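# Remove the cord from a bunch of flowers

## Task

Get the cord that is tied or wrapped around the flowers off them, while keeping the stems from being bent out of their shape and the blooms from being squashed.

## Robot and tools

Robot: two arms, left_arm and right_arm, each with a two-finger gripper and a wrist camera. The scene frame has its origin at table-top height, halfway between the nominal arm bases; +x points out over the table, +z up, and left_arm is on the +y side (arm names do not match image sides). Calibrated bases: left_arm at (+0.034, +0.276, 0) m, right_arm at (+0.016, -0.331, 0) m, each turned very slightly about z. A two-camera stand is fixed behind the arms. Cameras: cam_high and cam_low (fixed), cam_left_wrist and cam_right_wrist, all 672x504. The wrist-camera cable counts as part of the hand if it touches anything, and strain on it is harmful.

Gripper: fingers point along its own +z and separate along its y. end_effector_position is the spot between the pads, roughly 1 cm short of the tips. Reported positions and orientations can be a few cm off, worse at long reach, and friction or weight can leave a gripper resting a few cm from the commanded pose without any contact.

Common row layout (used by execute_actions and move): one row of 14 numbers, each in [-1, 1], always covering both arms: dx, dy, dz, rx, ry, rz, opening for left_arm, then the same seven for right_arm. dx..rz are an offset, not a pose: a displacement along scene-frame axes from that arm's current Hand target (its last commanded pose after clipping), with 1.0 = 0.6 m or 180 degrees; rx, ry, rz form one rotation vector, turning about the Hand target's position. A translation longer than 1.0 may be scaled down along its direction. opening is absolute: +1 fully open (0.094 m), -1 closed. Sending all six pose numbers as 0 re-requests the current Hand target; that is also how to make an arm hold still. A 0 in the opening slot is a real command (half open), so to keep a gripper as it is, resend its current opening.

execute_actions(actions, cameras): actions is a list of actions; each action is a table of up to 15 rows, one per 1/30 s step; a short table repeats its final row to fill 15 steps. Every row in one action is measured from the Hand target at that action's start, and each new action starts from the updated Hand target, so repeating an offset keeps moving further. Images are returned only for an empty actions list or when cameras names them (["all"], specific names, or [] for none; an unknown name voids the call). An empty list also reports the scene number and the full set of fields.

move(target, speed, blend, opening_speed, grip_force, blocking, cameras): straight-line paths for both grippers toward target, which is one 14-number row or a list of up to 15 rows; every row is an offset from the same starting Hand targets, not from the previous row. speed: m/s, 0.002 to 2.9, default 0.25 (turning up to twice that in rad/s), one value or one per target. blend: corner rounding in m for lists; 0 means stop at each point. opening_speed: rate of opening change per second on the -1..+1 scale, at least 0.2; use it to close gently on soft things. grip_force: per-pad limit in N, 10 to 50, one value or one per arm; persists; lower force closes slower (roughly 4 s at 40, 16 s at 10). blocking=false returns after about 0.5 s while motion continues. Paths are capped at 10 s, do not avoid obstacles or the other arm, and grippers lag and overshoot more when fast or stretched out. Avoid paths passing near an arm's own base (it can flip the shoulder); go around. The result adds a move: line with the ending (done, off_target, moving, held, fault) and limits (paced = pose clipped, held = steps withheld).

wait(seconds 0 to 10, cameras): lets time run with last commands held; returns early if a running move ends. stop(cameras): brakes a running move. zoom_image(camera, region [x0, y0, x1, y1] in pixels, max 504x504): closer look at that camera's latest image. finished_scene(scene): ends the scene permanently; the cord must already be off and remain so with the robot out of the way.

Result lines: end_effector_position (m) and end_effector_quat_wxyz in the scene frame; Hand target; Tool commands; Joint positions (last per arm = measured opening in m), Joint velocities (may read within noise), Joint torques (include arm weight, wrap at ±28 N m for joints 1-3); grip_measured on the opening scale (reads up to ~2.5 mm wide when empty); grip_effort_nm (gripper motor effort, negative = closing, not pad force); motor temperatures.

Control facts: orientation commands are clipped to 40 degrees from the measured orientation each step. A gripper blocked by something keeps pushing until commanded away; to release a push, command a target back beyond the gripper. If it settles short, send the remaining distance as an offset. Gripping squeezes hard past first touch, jumping to the force limit about 0.06 below contact (more for small, round or soft items) — close slowly and with low grip_force on the cord and never on blooms or stems. To release, command an opening well above grip_measured.

Avoid: dropping or flinging items, objects leaving the table, fast hits on the table or fixtures, grippers or cameras colliding with each other (or one gripper closing on the other's fingers), hard pushes, and heat: holding loads or stretching out heats motors; MOTOR HOT appears near 75 °C and at 90 °C the arm folds and is lost. Loose objects may occasionally be nudged by outside pushes.

Each tool is called after "Request:" in YAML: its name, and indented under it one key for each argument.

## Session

Request:
execute_actions:
  actions: []

Scene clock: 0.00 s.
left_arm: end_effector_position=(+0.4048, +0.3111, +0.1315) grip_measured=+1.000 grip_effort_nm=n/a end_effector_quat_wxyz=(+0.672, -0.077, +0.736, +0.039) | right_arm: end_effector_position=(+0.3870, -0.3613, +0.1393) grip_measured=+1.000 grip_effort_nm=n/a end_effector_quat_wxyz=(+0.673, +0.121, +0.729, -0.026)
Joint positions: left_arm=[0.025 1.551 0.188 1.269 -0.14 -0.059 0.094] | right_arm=[-0.004 1.497 0.203 1.199 0.225 0.147 0.094]
Joint velocities: within noise
Joint torques (N m): no reading
Motor temperatures (°C): left_arm=[20 23 28 25 20 23 23] | right_arm=[22 24 30 27 23 24 20]
Heat: left arm: 28 °C; right arm: 30 °C.
Hand target: left_arm +0.4064, +0.3111, +0.1372; +0.678, -0.078, +0.730, +0.039 | right_arm +0.3879, -0.3611, +0.1409; +0.674, +0.120, +0.728, -0.026
Tool commands: left_gripper/opening=+1.0 right_gripper/opening=+1.0
camera_calibration:
cam_left_wrist: T_world_to_cam=[[0.162197, -0.984538, 0.0661541, 0.229983], [-0.492504, -0.138867, -0.85916, 0.392288], [0.855062, 0.106772, -0.507413, -0.219978], [0, 0, 0, 1]] pos_world=[0.343996, 0.30439, 0.210204]
cam_right_wrist: T_world_to_cam=[[-0.218812, -0.969503, -0.110385, -0.252752], [-0.491594, 0.207251, -0.845803, 0.419971], [0.842886, -0.130807, -0.521951, -0.211639], [0, 0, 0, 1]] pos_world=[0.329538, -0.359767, 0.216848]

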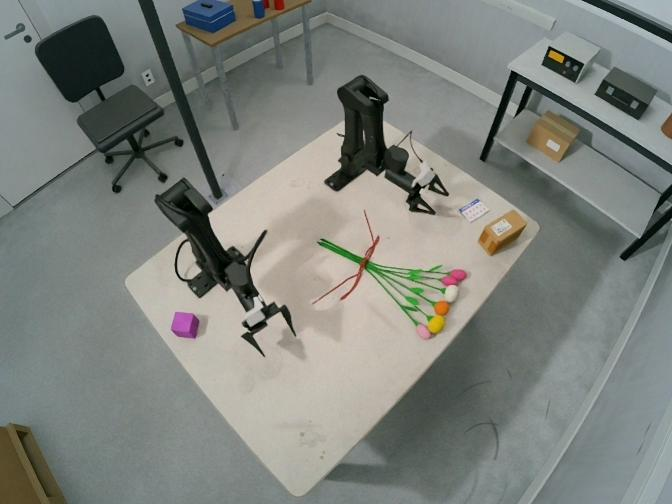

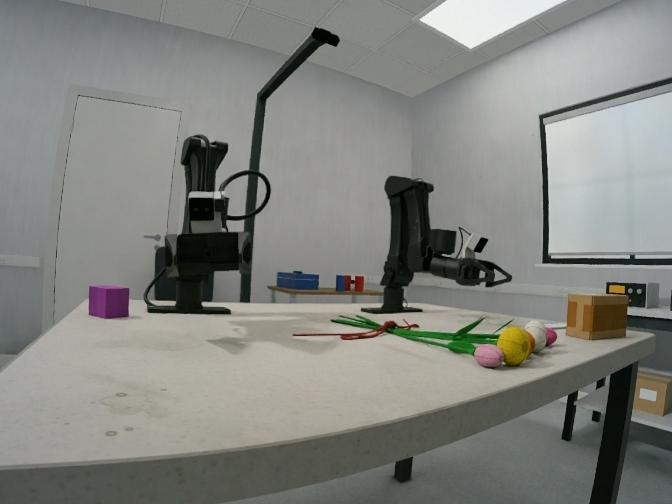

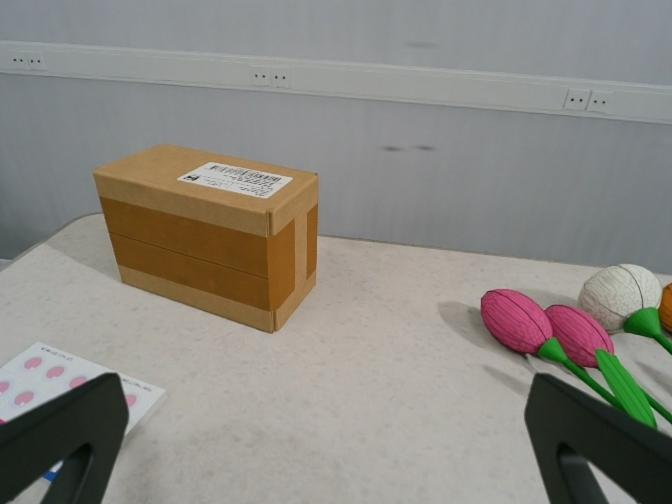

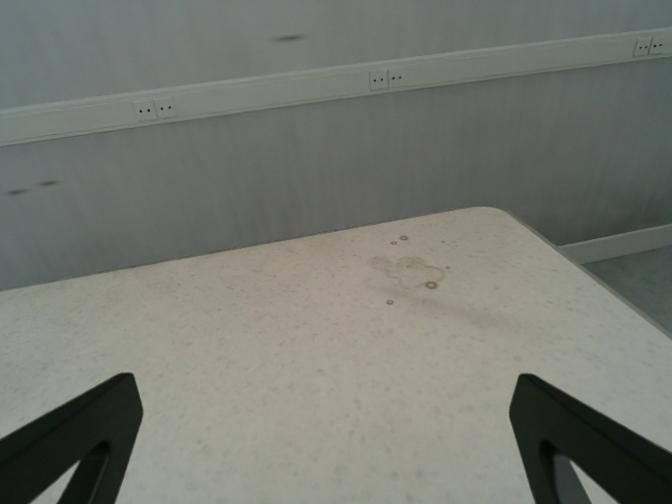

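Request:
zoom_image:
  camera: "cam_high"
  region: [300, 200, 420, 310]

Request:
zoom_image:
  camera: "cam_low"
  region: [280, 290, 480, 370]

Scaled by 4.200 from the camera's 672x504 image, which has a finer 960x720 frame.

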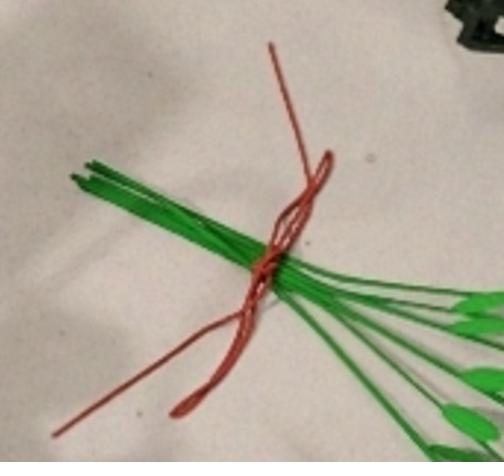

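Scaled by 2.520 from the camera's 672x504 image, which has a finer 960x720 frame.

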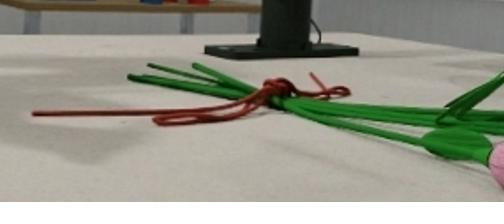

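Request:
move:
  target: [-0.277,-0.238,-0.028,0.12,0.472,-0.21,0.0,-0.072,0.385,-0.035,-0.364,0.393,0.476,0.0]
  cameras: ["all"]

Scene clock: 12.93 s.
left_arm: end_effector_position=(+0.2351, +0.1744, +0.1129) grip_measured=+0.001 grip_effort_nm=-0.11 end_effector_quat_wxyz=(-0.009, +0.297, +0.955, +0.007) | right_arm: end_effector_position=(+0.3437, -0.1316, +0.1200) grip_measured=+0.002 grip_effort_nm=-0.14 end_effector_quat_wxyz=(-0.005, +0.701, -0.713, +0.002)
Joint positions: left_arm=[-0.479 1.416 1.112 -1.287 -0.01 0.122 0.047] | right_arm=[0.516 1.998 1.804 -1.367 0.001 -1.01 0.047]
Joint torques (N m): left_arm=[-0.49 -4.48 10.26 0.31 0.11 0] | right_arm=[0.14 -8.36 8.77 -0.09 -0.05 -0.13]
Heat: left arm: 30 °C; right arm: 31 °C.
Hand target: left_arm +0.2402, +0.1684, +0.1203; +0.000, +0.301, +0.954, +0.001 | right_arm +0.3447, -0.1302, +0.1199; +0.000, +0.707, -0.708, +0.000
Off the commanded pose: left_arm 0.011 m, 1 deg | right_arm 0.002 m, 1 deg.
move: off_target (left_arm)
camera_calibration:
cam_left_wrist: T_world_to_cam=[[-0.551124, -0.834422, -0.00162443, 0.27342], [-0.747892, 0.493107, 0.444413, 0.076445], [-0.370027, 0.246142, -0.89582, 0.237951], [0, 0, 0, 1]] pos_world=[0.295909, 0.131883, 0.179632]
cam_right_wrist: T_world_to_cam=[[0.999832, -0.00270532, 0.0181506, -0.34864], [-0.010398, -0.898496, 0.438859, -0.130361], [0.015121, -0.438974, -0.898373, 0.133924], [0, 0, 0, 1]] pos_world=[0.3452, -0.0592829, 0.183852]

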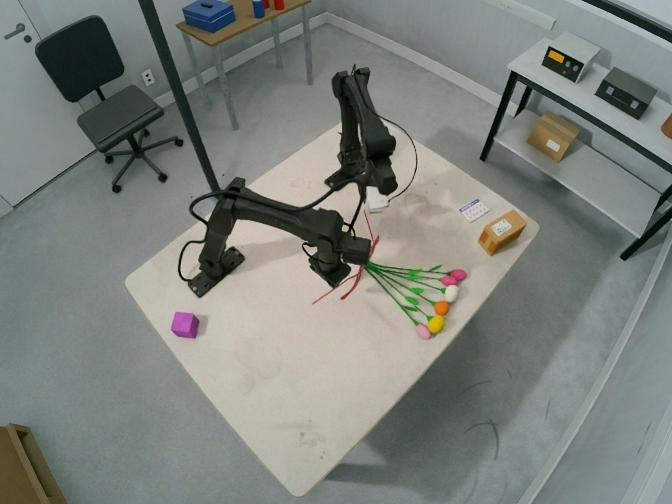

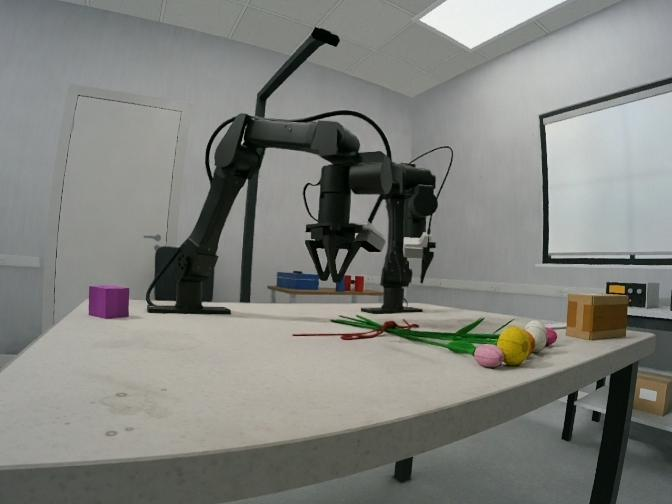

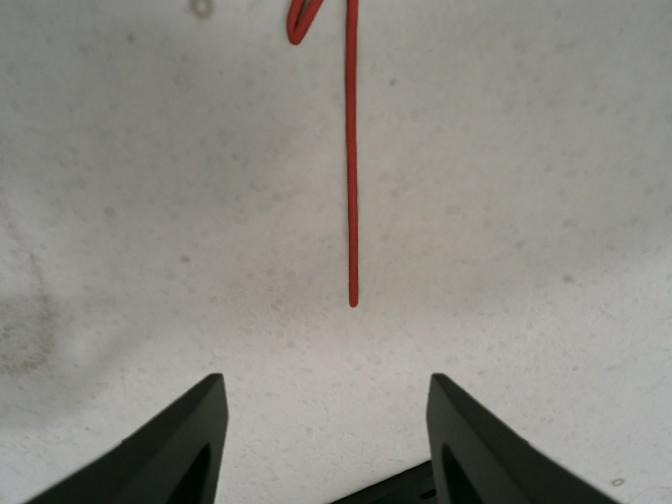

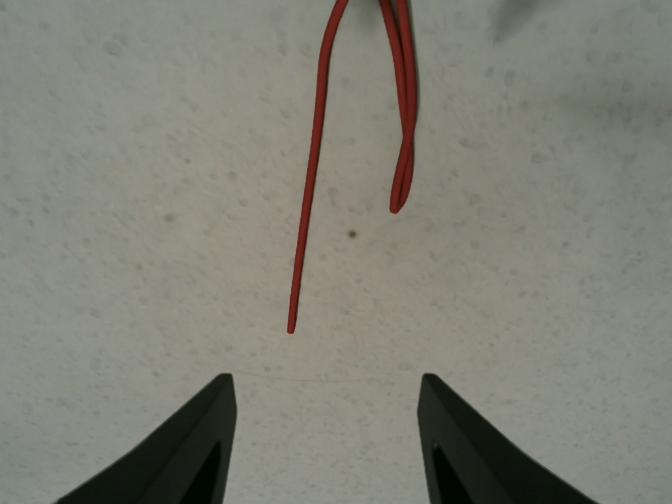

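Request:
move:
  target: [-0.02,-0.004,-0.151,0,0,0,0.0,-0.025,-0.056,-0.163,0,0,0,0.0]
  speed: 0.12
  cameras: ["cam_low","cam_left_wrist","cam_right_wrist"]

Request:
zoom_image:
  camera: "cam_low"
  region: [280, 240, 480, 370]

Scene clock: 16.80 s.
left_arm: end_effector_position=(+0.2306, +0.1680, +0.0339) grip_measured=+0.001 grip_effort_nm=-0.11 end_effector_quat_wxyz=(+0.003, +0.300, +0.954, +0.004) | right_arm: end_effector_position=(+0.3282, -0.1632, +0.0183) grip_measured=+0.002 grip_effort_nm=-0.13 end_effector_quat_wxyz=(+0.011, +0.704, -0.710, +0.000)
Joint positions: left_arm=[-0.512 1.46 0.827 -0.934 -0.009 0.095 0.047] | right_arm=[0.465 1.981 1.367 -0.979 0.006 -1.068 0.047]
Joint torques (N m): left_arm=[-0.68 -4.55 6.11 0.57 0.07 -0.09] | right_arm=[-0.47 -10.69 5.14 0.17 -0.06 -0.16]
Heat: left arm: 30 °C; right arm: 31 °C.
Hand target: left_arm +0.2282, +0.1658, +0.0299; +0.000, +0.301, +0.954, +0.001 | right_arm +0.3296, -0.1637, +0.0220; +0.000, +0.707, -0.708, +0.000
Off the commanded pose: left_arm 0.005 m, 0 deg | right_arm 0.004 m, 1 deg.
move: done
camera_calibration:
cam_left_wrist: T_world_to_cam=[[-0.556202, -0.831042, -0.00289631, 0.266114], [-0.754052, 0.503203, 0.422127, 0.111785], [-0.349348, 0.236972, -0.906532, 0.164142], [0, 0, 0, 1]] pos_world=[0.289648, 0.126004, 0.102383]
cam_right_wrist: T_world_to_cam=[[0.999967, 0.00426186, -0.00694756, -0.329856], [0.00696309, -0.889747, 0.456401, -0.118938], [-0.00423645, -0.456434, -0.889747, 0.0323091], [0, 0, 0, 1]] pos_world=[0.33081, -0.0896719, 0.0807387]
Images, in order (width x height): cam_low 672x504, cam_left_wrist 672x504, cam_right_wrist 672x504.

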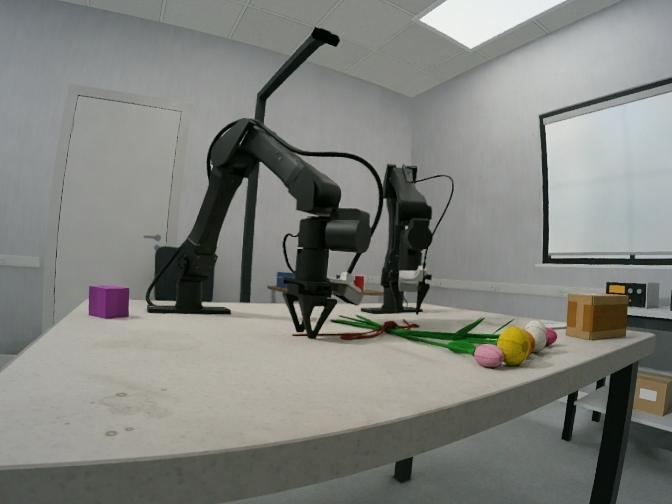

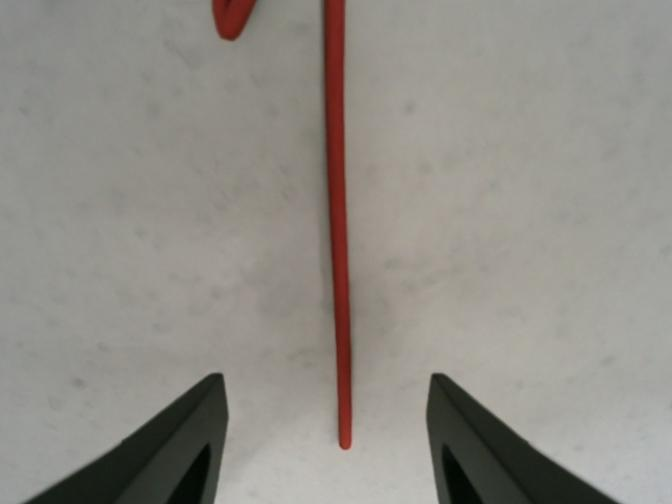

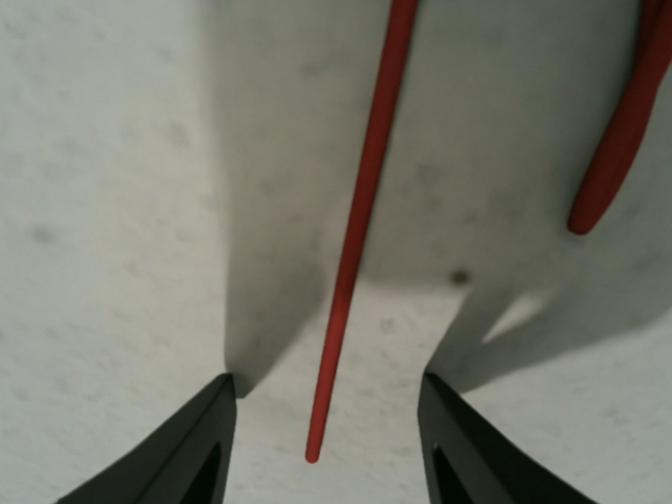

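Scaled by 2.520 from the camera's 672x504 image, which has a finer 960x720 frame.

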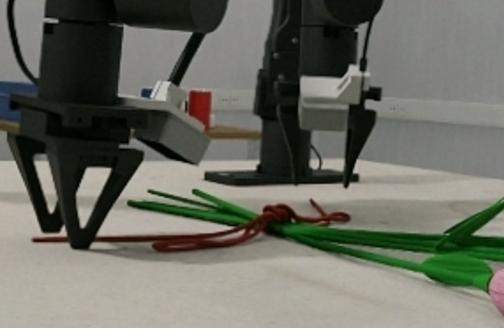

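Request:
move:
  target: [0,0,-0.031,0,0,0,0.0,0,0,-0.015,0,0,0,0.0]
  speed: 0.05
  cameras: ["cam_low","cam_left_wrist","cam_right_wrist"]

Request:
zoom_image:
  camera: "cam_low"
  region: [280, 240, 480, 370]

Scene clock: 19.60 s.
left_arm: end_effector_position=(+0.2313, +0.1677, +0.0157) grip_measured=+0.001 grip_effort_nm=-0.11 end_effector_quat_wxyz=(+0.004, +0.300, +0.954, +0.004) | right_arm: end_effector_position=(+0.3286, -0.1630, +0.0175) grip_measured=+0.002 grip_effort_nm=-0.13 end_effector_quat_wxyz=(+0.007, +0.704, -0.710, +0.001)
Joint positions: left_arm=[-0.512 1.495 0.779 -0.848 -0.009 0.095 0.047] | right_arm=[0.465 1.975 1.356 -0.964 0.006 -1.068 0.047]
Joint torques (N m): left_arm=[-0.72 -4.57 5.74 0.58 0.11 -0.08] | right_arm=[-0.53 -9.18 4.37 0.39 -0.07 -0.17]
Heat: left arm: 30 °C; right arm: 31 °C.
Hand target: left_arm +0.2282, +0.1659, +0.0112; +0.000, +0.301, +0.954, +0.001 | right_arm +0.3297, -0.1637, +0.0131; +0.000, +0.707, -0.708, +0.000
Off the commanded pose: left_arm 0.006 m, 1 deg | right_arm 0.005 m, 1 deg.
move: done
camera_calibration:
cam_left_wrist: T_world_to_cam=[[-0.556213, -0.831034, -0.003074, 0.266163], [-0.75474, 0.503594, 0.42043, 0.120274], [-0.347843, 0.236169, -0.90732, 0.147838], [0, 0, 0, 1]] pos_world=[0.290244, 0.125707, 0.0843874]
cam_right_wrist: T_world_to_cam=[[0.99999, 0.00431788, 0.00121, -0.330414], [0.00330251, -0.891683, 0.452649, -0.117374], [0.00303342, -0.45264, -0.891688, 0.0299599], [0, 0, 0, 1]] pos_world=[0.330708, -0.0896729, 0.0802441]
Images, in order (width x height): cam_low 672x504, cam_left_wrist 672x504, cam_right_wrist 672x504.

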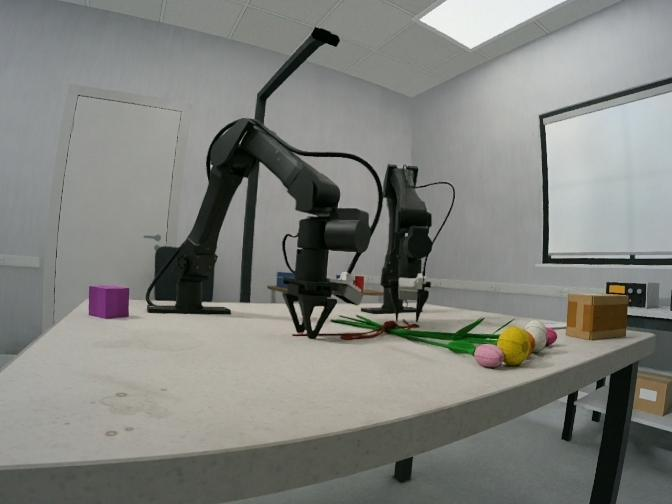

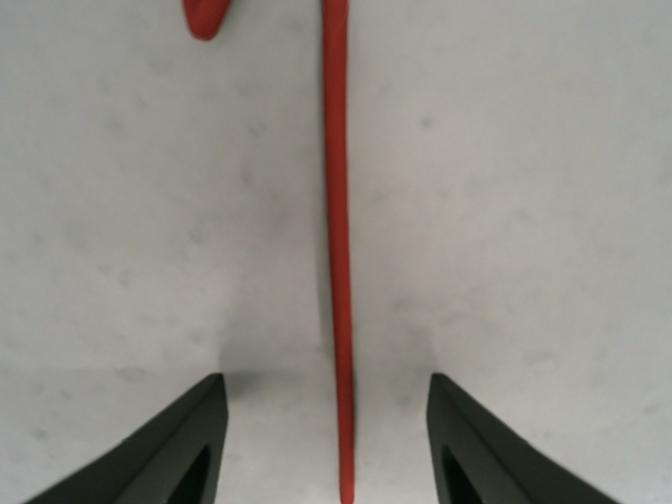

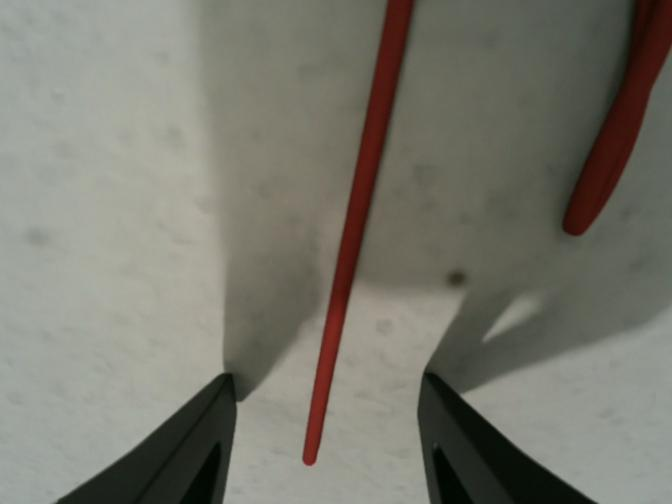

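Scaled by 2.520 from the camera's 672x504 image, which has a finer 960x720 frame.

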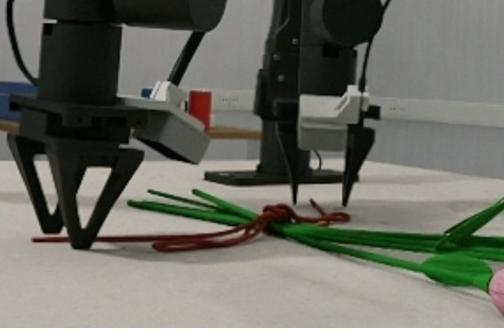

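Request:
move:
  target:
    - [0,0,-0.006,0,0,0,0.0,0,0,0.004,0,0,0,0.0]
    - [0,0,-0.006,0,0,0,-1,0,0,0.004,0,0,0,-1]
  speed: 0.05
  opening_speed: 0.6

Request:
move:
  target: [0,0,0.03,0,0,0,-1,0,0,0.03,0,0,0,-1]
  speed: 0.05
  cameras: ["all"]

Request:
zoom_image:
  camera: "cam_low"
  region: [280, 240, 480, 370]

Scene clock: 23.73 s.
left_arm: end_effector_position=(+0.2330, +0.1667, +0.0135) grip_measured=-0.956 grip_effort_nm=-0.97 end_effector_quat_wxyz=(+0.008, +0.300, +0.954, +0.003) | right_arm: end_effector_position=(+0.3339, -0.1613, +0.0174) grip_measured=-0.930 grip_effort_nm=-1.00 end_effector_quat_wxyz=(-0.003, +0.704, -0.711, +0.006)
Joint positions: left_arm=[-0.512 1.5 0.773 -0.83 -0.009 0.094 0.002] | right_arm=[0.464 1.975 1.356 -0.942 0.009 -1.069 0.003]
Joint torques (N m): left_arm=[-0.66 -4.41 5.46 0.6 0.09 -0.09] | right_arm=[-0.4 -9.48 4.93 0.11 -0.1 -0.17]
Heat: left arm: 29 °C; right arm: 31 °C.
Hand target: left_arm +0.2283, +0.1658, +0.0076; +0.000, +0.301, +0.954, +0.001 | right_arm +0.3296, -0.1636, +0.0155; +0.000, +0.707, -0.708, +0.000
Off the commanded pose: left_arm 0.008 m, 1 deg | right_arm 0.005 m, 1 deg.
move: done

Scene clock: 24.80 s.
left_arm: end_effector_position=(+0.2202, +0.1739, +0.0139) grip_measured=-0.960 grip_effort_nm=-1.05 end_effector_quat_wxyz=(-0.021, +0.300, +0.954, +0.009) | right_arm: end_effector_position=(+0.3238, -0.1667, +0.0181) grip_measured=-0.932 grip_effort_nm=-1.05 end_effector_quat_wxyz=(+0.019, +0.704, -0.710, -0.001)
Joint positions: left_arm=[-0.512 1.5 0.774 -0.89 -0.009 0.094 0.002] | right_arm=[0.464 1.975 1.358 -0.99 0.009 -1.069 0.003]
Joint torques (N m): left_arm=[-0.66 -7.12 9.03 0.2 0.09 -0.06] | right_arm=[-0.47 -11.4 8.09 -0.14 -0.09 -0.16]
Heat: left arm: 29 °C; right arm: 31 °C.
Hand target: left_arm +0.2282, +0.1659, +0.0256; +0.000, +0.301, +0.954, +0.001 | right_arm +0.3296, -0.1636, +0.0335; +0.000, +0.707, -0.708, +0.000
Off the commanded pose: left_arm 0.016 m, 3 deg | right_arm 0.017 m, 2 deg.
move: off_target (left_arm, right_arm)
camera_calibration:
cam_left_wrist: T_world_to_cam=[[-0.555585, -0.83146, 0.000802094, 0.265076], [-0.735263, 0.491755, 0.466439, 0.106673], [-0.38822, 0.258557, -0.884553, 0.145437], [0, 0, 0, 1]] pos_world=[0.282166, 0.130339, 0.0786777]
cam_right_wrist: T_world_to_cam=[[0.999813, 0.00426943, -0.0188432, -0.325154], [0.0125496, -0.88504, 0.465346, -0.123136], [-0.0146902, -0.465496, -0.884928, 0.0322724], [0, 0, 0, 1]] pos_world=[0.327113, -0.0925694, 0.0797327]

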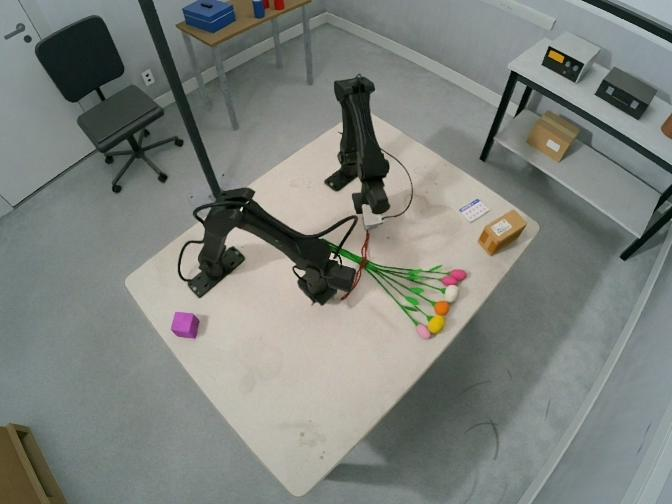

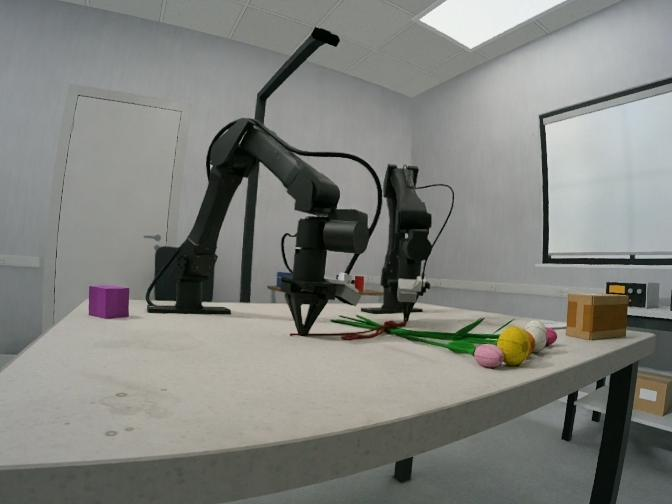

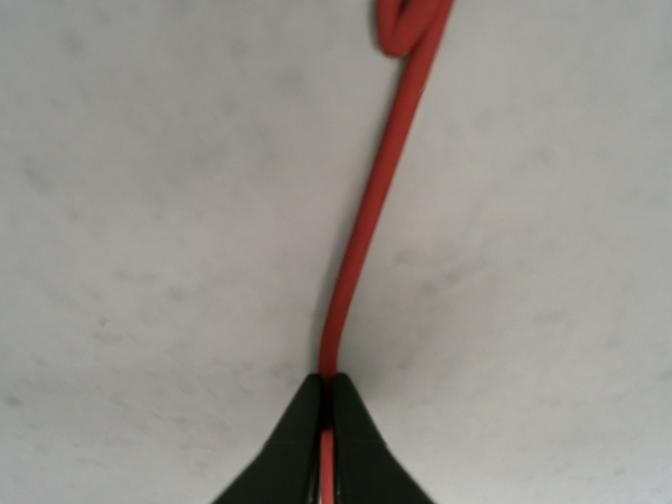

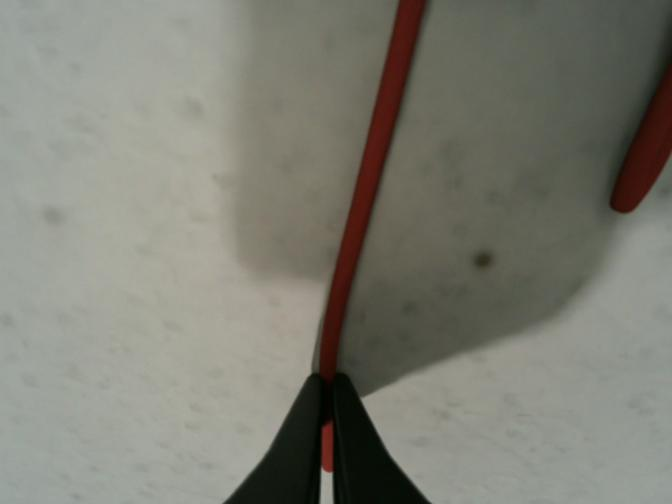

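Scaled by 2.520 from the camera's 672x504 image, which has a finer 960x720 frame.

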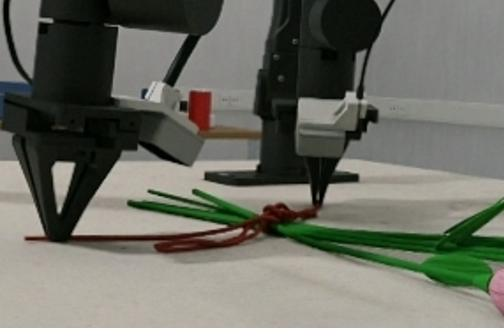

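Request:
move:
  target: [0.12,0.157,0.015,0,0,0,-1,0,-0.16,0,0,0,0,-1]
  speed: 0.06
  cameras: ["all"]

Request:
zoom_image:
  camera: "cam_high"
  region: [300, 200, 420, 320]

Scene clock: 31.13 s.
left_arm: end_effector_position=(+0.2923, +0.2603, +0.0301) grip_measured=-0.960 grip_effort_nm=-1.06 end_effector_quat_wxyz=(-0.006, +0.300, +0.954, +0.002) | right_arm: end_effector_position=(+0.3288, -0.2604, +0.0278) grip_measured=-0.932 grip_effort_nm=-1.05 end_effector_quat_wxyz=(+0.013, +0.702, -0.712, -0.003)
Joint positions: left_arm=[-0.069 1.612 0.957 -0.925 -0.007 0.538 0.002] | right_arm=[0.196 1.852 1.23 -0.974 0.009 -1.334 0.003]
Joint torques (N m): left_arm=[0.55 -5.53 9.55 0.32 0.07 0.06] | right_arm=[-0.4 -10.15 5.26 0.14 -0.07 -0.18]
Motor temperatures (°C): left_arm=[20 23 30 25 19 23 23] | right_arm=[22 29 31 27 23 23 21]
Heat: left arm: 30 °C; right arm: 31 °C.
Hand target: left_arm +0.3002, +0.2602, +0.0346; +0.000, +0.301, +0.954, +0.001 | right_arm +0.3297, -0.2597, +0.0335; +0.000, +0.707, -0.708, +0.000
Off the commanded pose: left_arm 0.009 m, 1 deg | right_arm 0.006 m, 2 deg.
move: done
camera_calibration:
cam_left_wrist: T_world_to_cam=[[-0.555824, -0.831287, 0.00468198, 0.376911], [-0.746824, 0.501807, 0.436398, 0.111309], [-0.365122, 0.239064, -0.899741, 0.164252], [0, 0, 0, 1]] pos_world=[0.352596, 0.218198, 0.0974448]
cam_right_wrist: T_world_to_cam=[[0.999913, 0.00045493, -0.0132006, -0.330804], [0.0064234, -0.890016, 0.455884, -0.20968], [-0.0115414, -0.455929, -0.889941, -0.00111275], [0, 0, 0, 1]] pos_world=[0.332109, -0.186976, 0.0902328]

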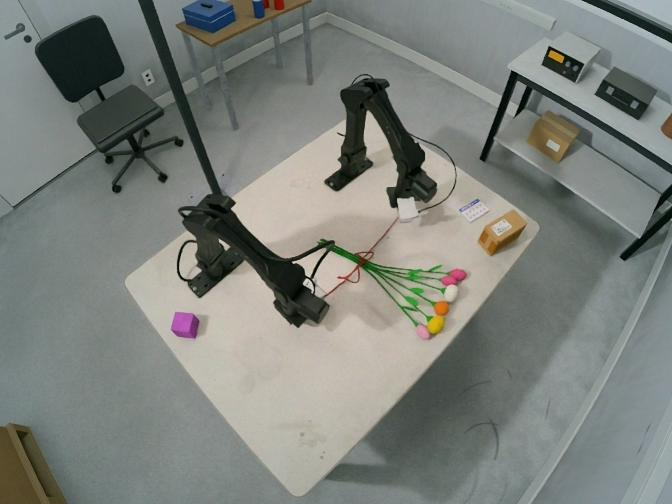

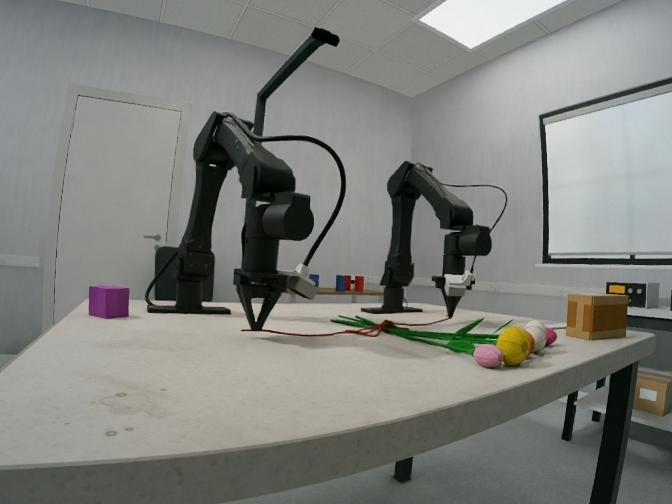

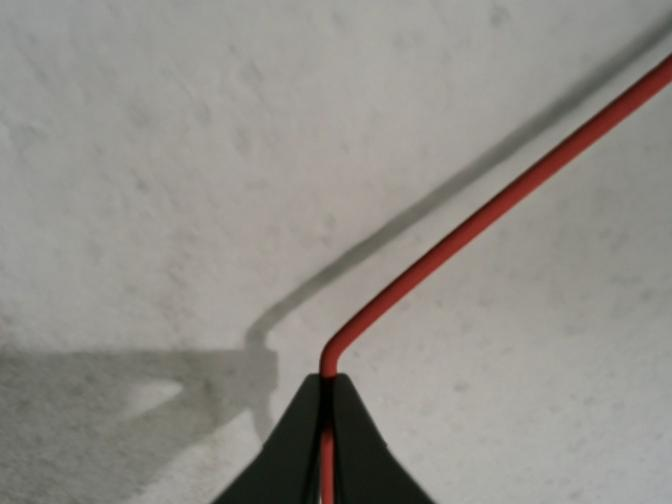

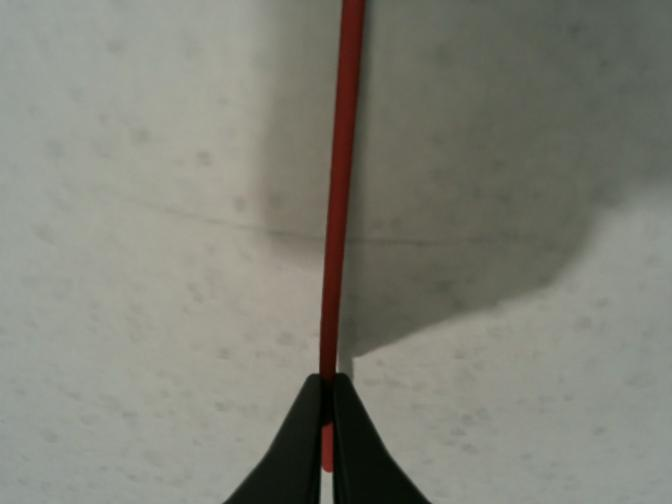

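Scaled by 4.200 from the camera's 672x504 image, which has a finer 960x720 frame.

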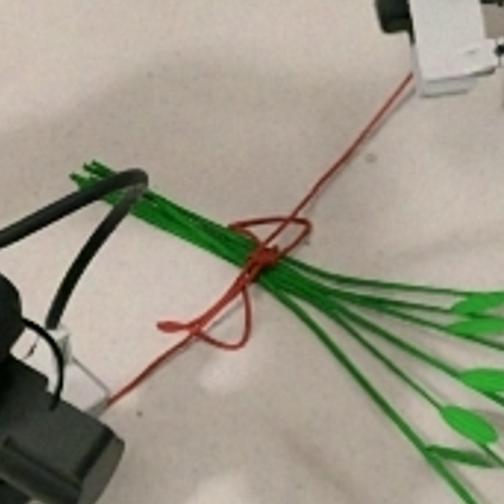

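Working: loops shrinking. Continue.

Request:
move:
  target: [0.05,0.14,0,0,0,0,-1,0,-0.14,0,0,0,0,-1]
  speed: 0.05
  cameras: ["cam_high","cam_low"]

Request:
zoom_image:
  camera: "cam_high"
  region: [300, 200, 420, 320]

Scene clock: 34.20 s.
left_arm: end_effector_position=(+0.3229, +0.3418, +0.0308) grip_measured=-0.960 grip_effort_nm=-1.06 end_effector_quat_wxyz=(-0.005, +0.300, +0.954, +0.001) | right_arm: end_effector_position=(+0.3289, -0.3442, +0.0282) grip_measured=-0.932 grip_effort_nm=-1.05 end_effector_quat_wxyz=(+0.011, +0.702, -0.712, -0.005)
Joint positions: left_arm=[0.217 1.745 1.109 -0.942 -0.007 0.824 0.002] | right_arm=[-0.068 1.823 1.194 -0.965 0.009 -1.597 0.003]
Joint torques (N m): left_arm=[0.55 -6.78 9.58 0.31 0.06 0.08] | right_arm=[-0.32 -9.65 5.42 0.11 -0.1 -0.2]
Heat: left arm: 30 °C; right arm: 31 °C.
Hand target: left_arm +0.3302, +0.3441, +0.0345; +0.000, +0.301, +0.954, +0.001 | right_arm +0.3297, -0.3437, +0.0336; +0.000, +0.707, -0.708, +0.000
Off the commanded pose: left_arm 0.009 m, 1 deg | right_arm 0.005 m, 2 deg.
move: done
Images, in order (width x height): cam_high 672x504, cam_low 672x504.

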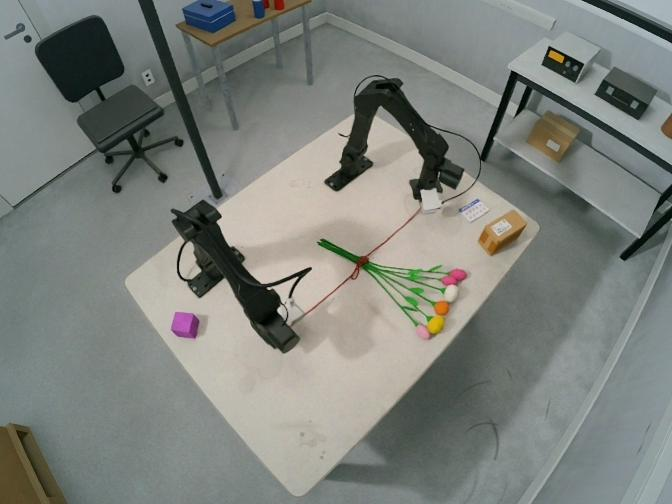

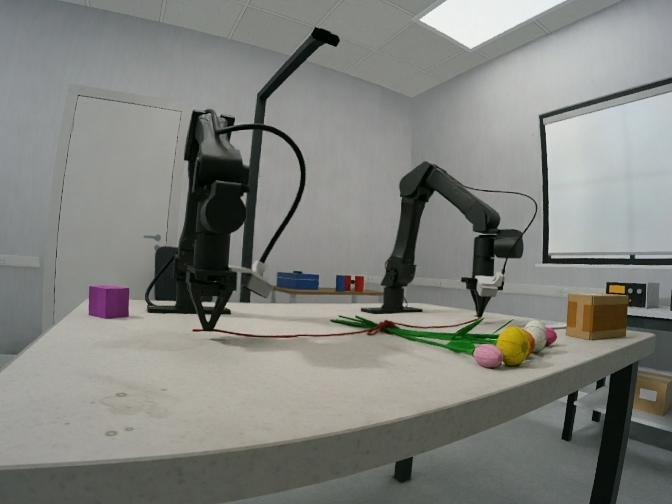

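Scaled by 4.200 from the camera's 672x504 image, which has a finer 960x720 frame.

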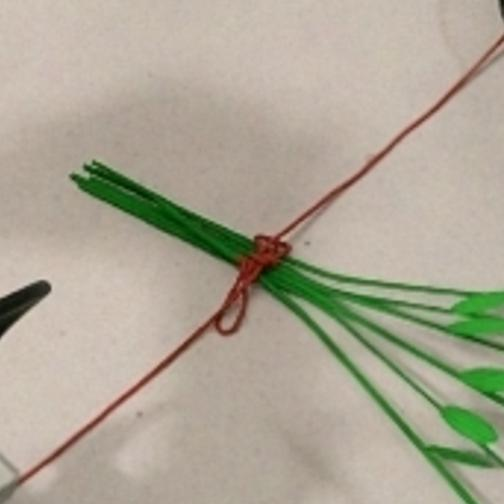

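Request:
move:
  target: [0.0,0.06,0,0,0,0,-1,0,-0.08,0,0,0,0,-1]
  speed: 0.04
  cameras: ["cam_high"]

Request:
zoom_image:
  camera: "cam_high"
  region: [300, 200, 420, 320]

Scene clock: 36.77 s.
left_arm: end_effector_position=(+0.3235, +0.3766, +0.0311) grip_measured=-0.960 grip_effort_nm=-1.05 end_effector_quat_wxyz=(-0.004, +0.301, +0.954, +0.001) | right_arm: end_effector_position=(+0.3234, -0.3909, +0.0282) grip_measured=-0.932 grip_effort_nm=-1.05 end_effector_quat_wxyz=(+0.010, +0.702, -0.712, -0.007)
Joint positions: left_arm=[0.328 1.78 1.153 -0.95 -0.007 0.936 0.002] | right_arm=[-0.218 1.823 1.194 -0.965 0.01 -1.747 0.003]
Joint torques (N m): left_arm=[0.62 -7.08 9.72 0.27 0.07 0.12] | right_arm=[-0.31 -8.18 7.53 0.07 -0.11 -0.2]
Heat: left arm: 30 °C; right arm: 31 °C.
Hand target: left_arm +0.3302, +0.3802, +0.0346; +0.000, +0.301, +0.954, +0.001 | right_arm +0.3297, -0.3917, +0.0336; +0.000, +0.707, -0.708, +0.000
Off the commanded pose: left_arm 0.008 m, 1 deg | right_arm 0.008 m, 2 deg.
move: done
Images, in order (width x height): cam_high 672x504.

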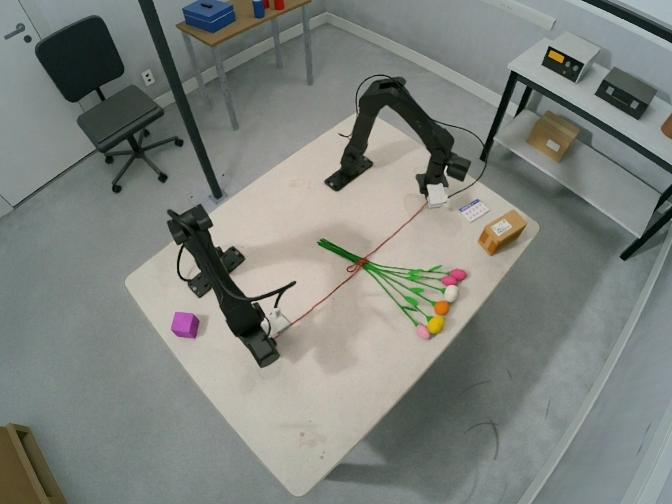

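Scaled by 4.200 from the camera's 672x504 image, which has a finer 960x720 frame.

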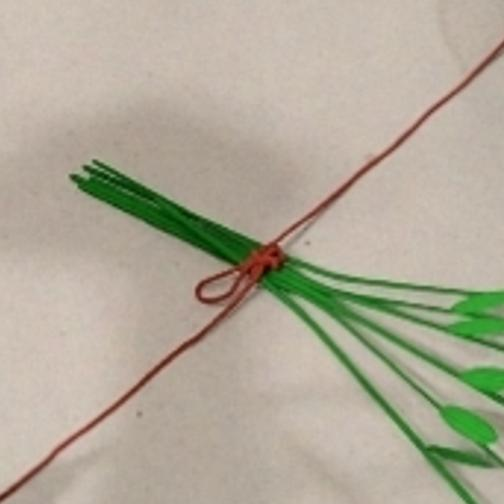

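Request:
move:
  target: [0.0,0.08,0,0,0,0,-1,0,-0.05,0,0,0,0,-1]
  speed: 0.04
  cameras: ["cam_high"]

Request:
zoom_image:
  camera: "cam_high"
  region: [300, 200, 420, 320]

Scene clock: 39.30 s.
left_arm: end_effector_position=(+0.3243, +0.4243, +0.0316) grip_measured=-0.960 grip_effort_nm=-1.05 end_effector_quat_wxyz=(-0.004, +0.300, +0.954, +0.001) | right_arm: end_effector_position=(+0.3252, -0.4206, +0.0332) grip_measured=-0.932 grip_effort_nm=-1.05 end_effector_quat_wxyz=(+0.004, +0.702, -0.712, +0.002)
Joint positions: left_arm=[0.466 1.846 1.239 -0.968 -0.007 1.073 0.002] | right_arm=[-0.308 1.826 1.22 -0.965 0.01 -1.837 0.003]
Joint torques (N m): left_arm=[0.51 -7.62 9.76 0.26 0.08 0.04] | right_arm=[-0.46 -6.63 8.09 0.05 -0.11 -0.2]
Heat: left arm: 30 °C; right arm: 31 °C.
Hand target: left_arm +0.3302, +0.4281, +0.0346; +0.000, +0.301, +0.954, +0.001 | right_arm +0.3296, -0.4217, +0.0335; +0.000, +0.707, -0.708, +0.000
Off the commanded pose: left_arm 0.008 m, 0 deg | right_arm 0.005 m, 1 deg.
move: done
Images, in order (width x height): cam_high 672x504.

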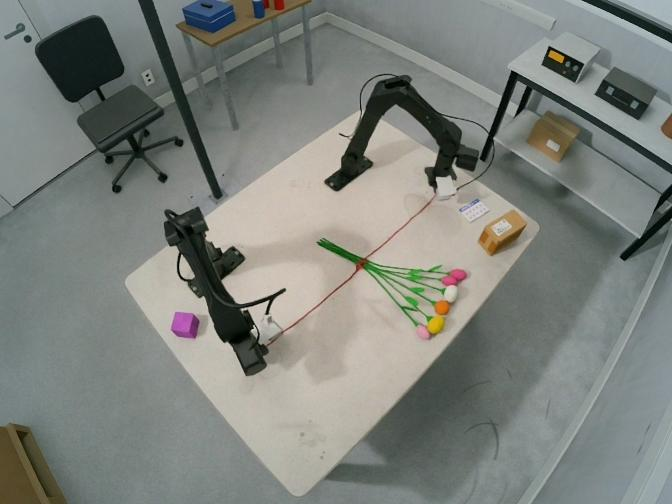

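Scaled by 4.200 from the camera's 672x504 image, which has a finer 960x720 frame.

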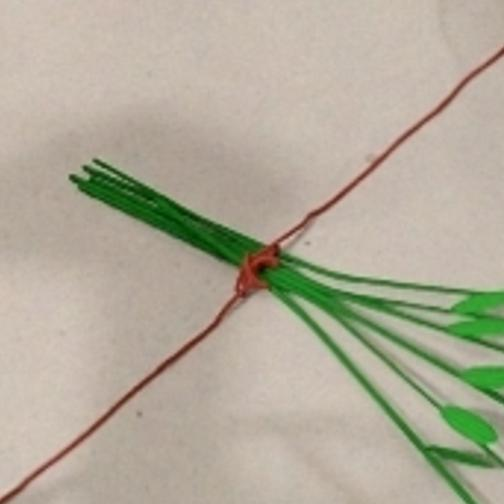

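Request:
move:
  target: [0.0,0.05,0,0,0,0,-1,0,-0.03,0,0,0,0,-1]
  speed: 0.03
  cameras: ["cam_high","cam_low"]

Request:
zoom_image:
  camera: "cam_high"
  region: [330, 230, 400, 290]

Request:
zoom_image:
  camera: "cam_low"
  region: [320, 290, 480, 370]

Scene clock: 41.70 s.
left_arm: end_effector_position=(+0.3250, +0.4536, +0.0320) grip_measured=-0.960 grip_effort_nm=-1.06 end_effector_quat_wxyz=(-0.003, +0.300, +0.954, +0.001) | right_arm: end_effector_position=(+0.3267, -0.4386, +0.0334) grip_measured=-0.932 grip_effort_nm=-1.05 end_effector_quat_wxyz=(+0.003, +0.702, -0.712, +0.005)
Joint positions: left_arm=[0.542 1.898 1.309 -0.985 -0.007 1.15 0.002] | right_arm=[-0.359 1.845 1.245 -0.965 0.01 -1.889 0.003]
Joint torques (N m): left_arm=[0.59 -8.1 9.76 0.26 0.06 0] | right_arm=[-0.55 -6.72 8.2 -0.02 -0.09 -0.21]
Heat: left arm: 30 °C; right arm: 31 °C.
Hand target: left_arm +0.3302, +0.4581, +0.0346; +0.000, +0.301, +0.954, +0.001 | right_arm +0.3297, -0.4397, +0.0335; +0.000, +0.707, -0.708, +0.000
Off the commanded pose: left_arm 0.007 m, 0 deg | right_arm 0.003 m, 1 deg.
move: done
Images, in order (width x height): cam_high 672x504, cam_low 672x504.

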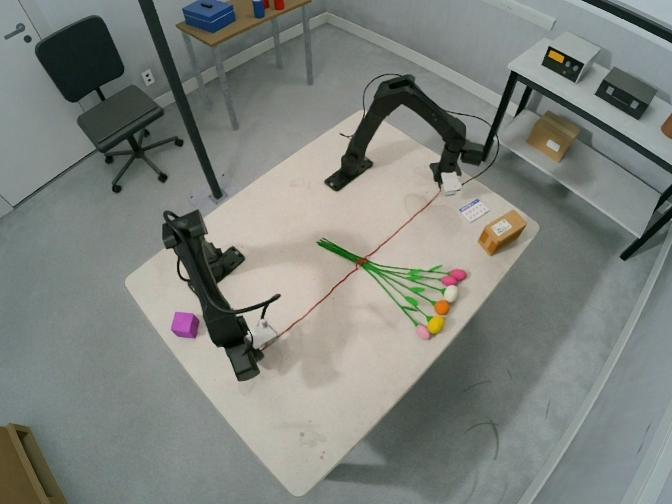

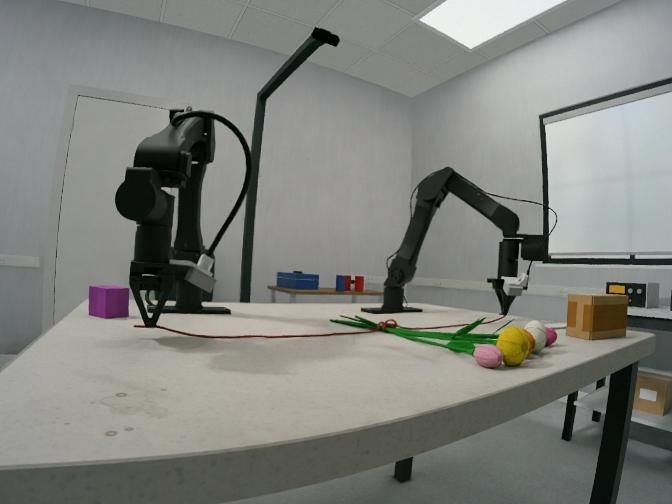

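Scaled by 7.200 from the camera's 672x504 image, which has a finer 960x720 frame.

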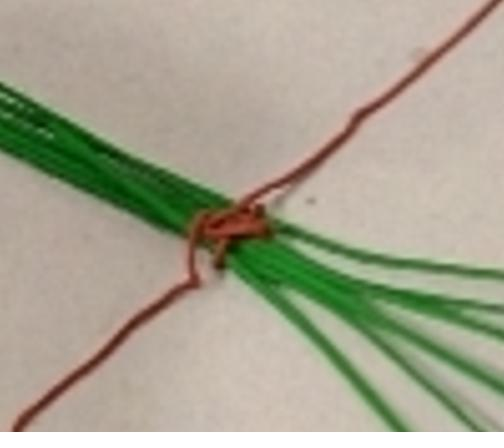

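Scaled by 3.150 from the camera's 672x504 image, which has a finer 960x720 frame.

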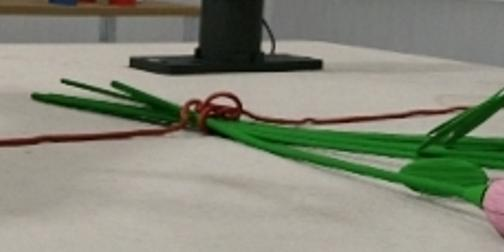

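Request:
move:
  target: [0.0,0.035,0,0,0,0,-1,0,-0.035,0,0,0,0,-1]
  speed: 0.03
  cameras: ["cam_high","cam_low"]

Request:
zoom_image:
  camera: "cam_high"
  region: [330, 230, 400, 290]

Request:
zoom_image:
  camera: "cam_low"
  region: [350, 300, 430, 350]

Scene clock: 44.90 s.
left_arm: end_effector_position=(+0.3256, +0.4745, +0.0324) grip_measured=-0.960 grip_effort_nm=-1.05 end_effector_quat_wxyz=(-0.003, +0.300, +0.954, +0.002) | right_arm: end_effector_position=(+0.3287, -0.4604, +0.0336) grip_measured=-0.932 grip_effort_nm=-1.05 end_effector_quat_wxyz=(+0.001, +0.702, -0.712, +0.009)
Joint positions: left_arm=[0.592 1.938 1.366 -1.001 -0.007 1.2 0.002] | right_arm=[-0.418 1.871 1.28 -0.965 0.01 -1.947 0.003]
Joint torques (N m): left_arm=[0.65 -8.38 9.74 0.25 0.09 0.08] | right_arm=[-0.57 -6.86 8.23 -0.08 -0.08 -0.2]
Heat: left arm: 30 °C; right arm: 32 °C.
Hand target: left_arm +0.3302, +0.4790, +0.0346; +0.000, +0.301, +0.954, +0.001 | right_arm +0.3297, -0.4607, +0.0335; +0.000, +0.707, -0.708, +0.000
Off the commanded pose: left_arm 0.007 m, 0 deg | right_arm 0.001 m, 1 deg.
move: done
Images, in order (width x height): cam_high 672x504, cam_low 672x504.

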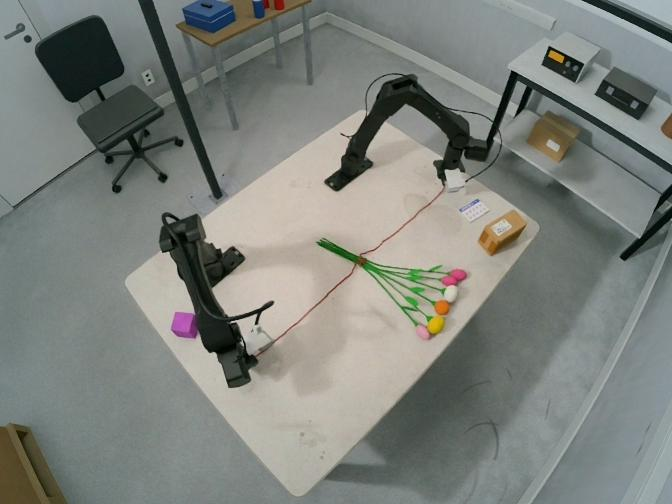

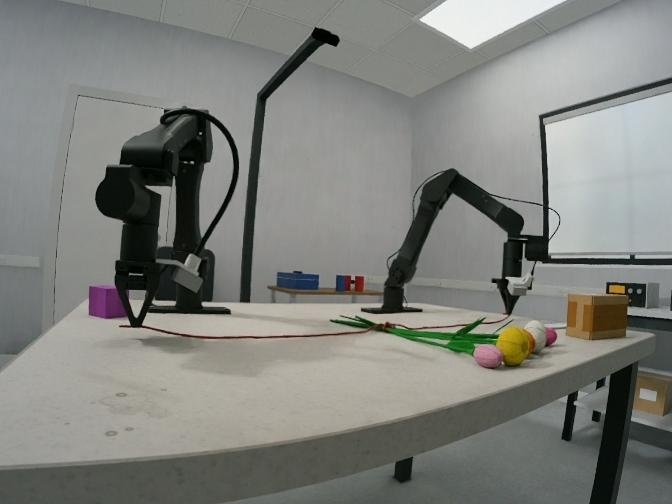

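Scaled by 7.200 from the camera's 672x504 image, which has a finer 960x720 frame.

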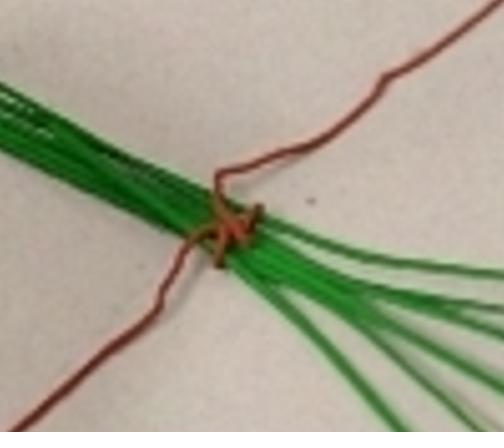

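Scaled by 6.300 from the camera's 672x504 image, which has a finer 960x720 frame.

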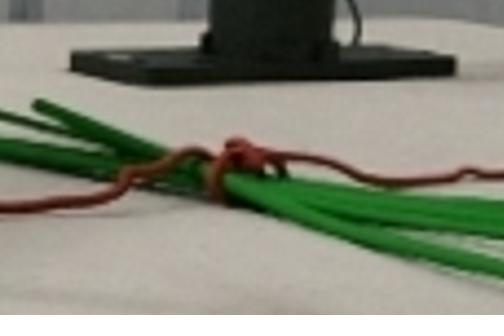

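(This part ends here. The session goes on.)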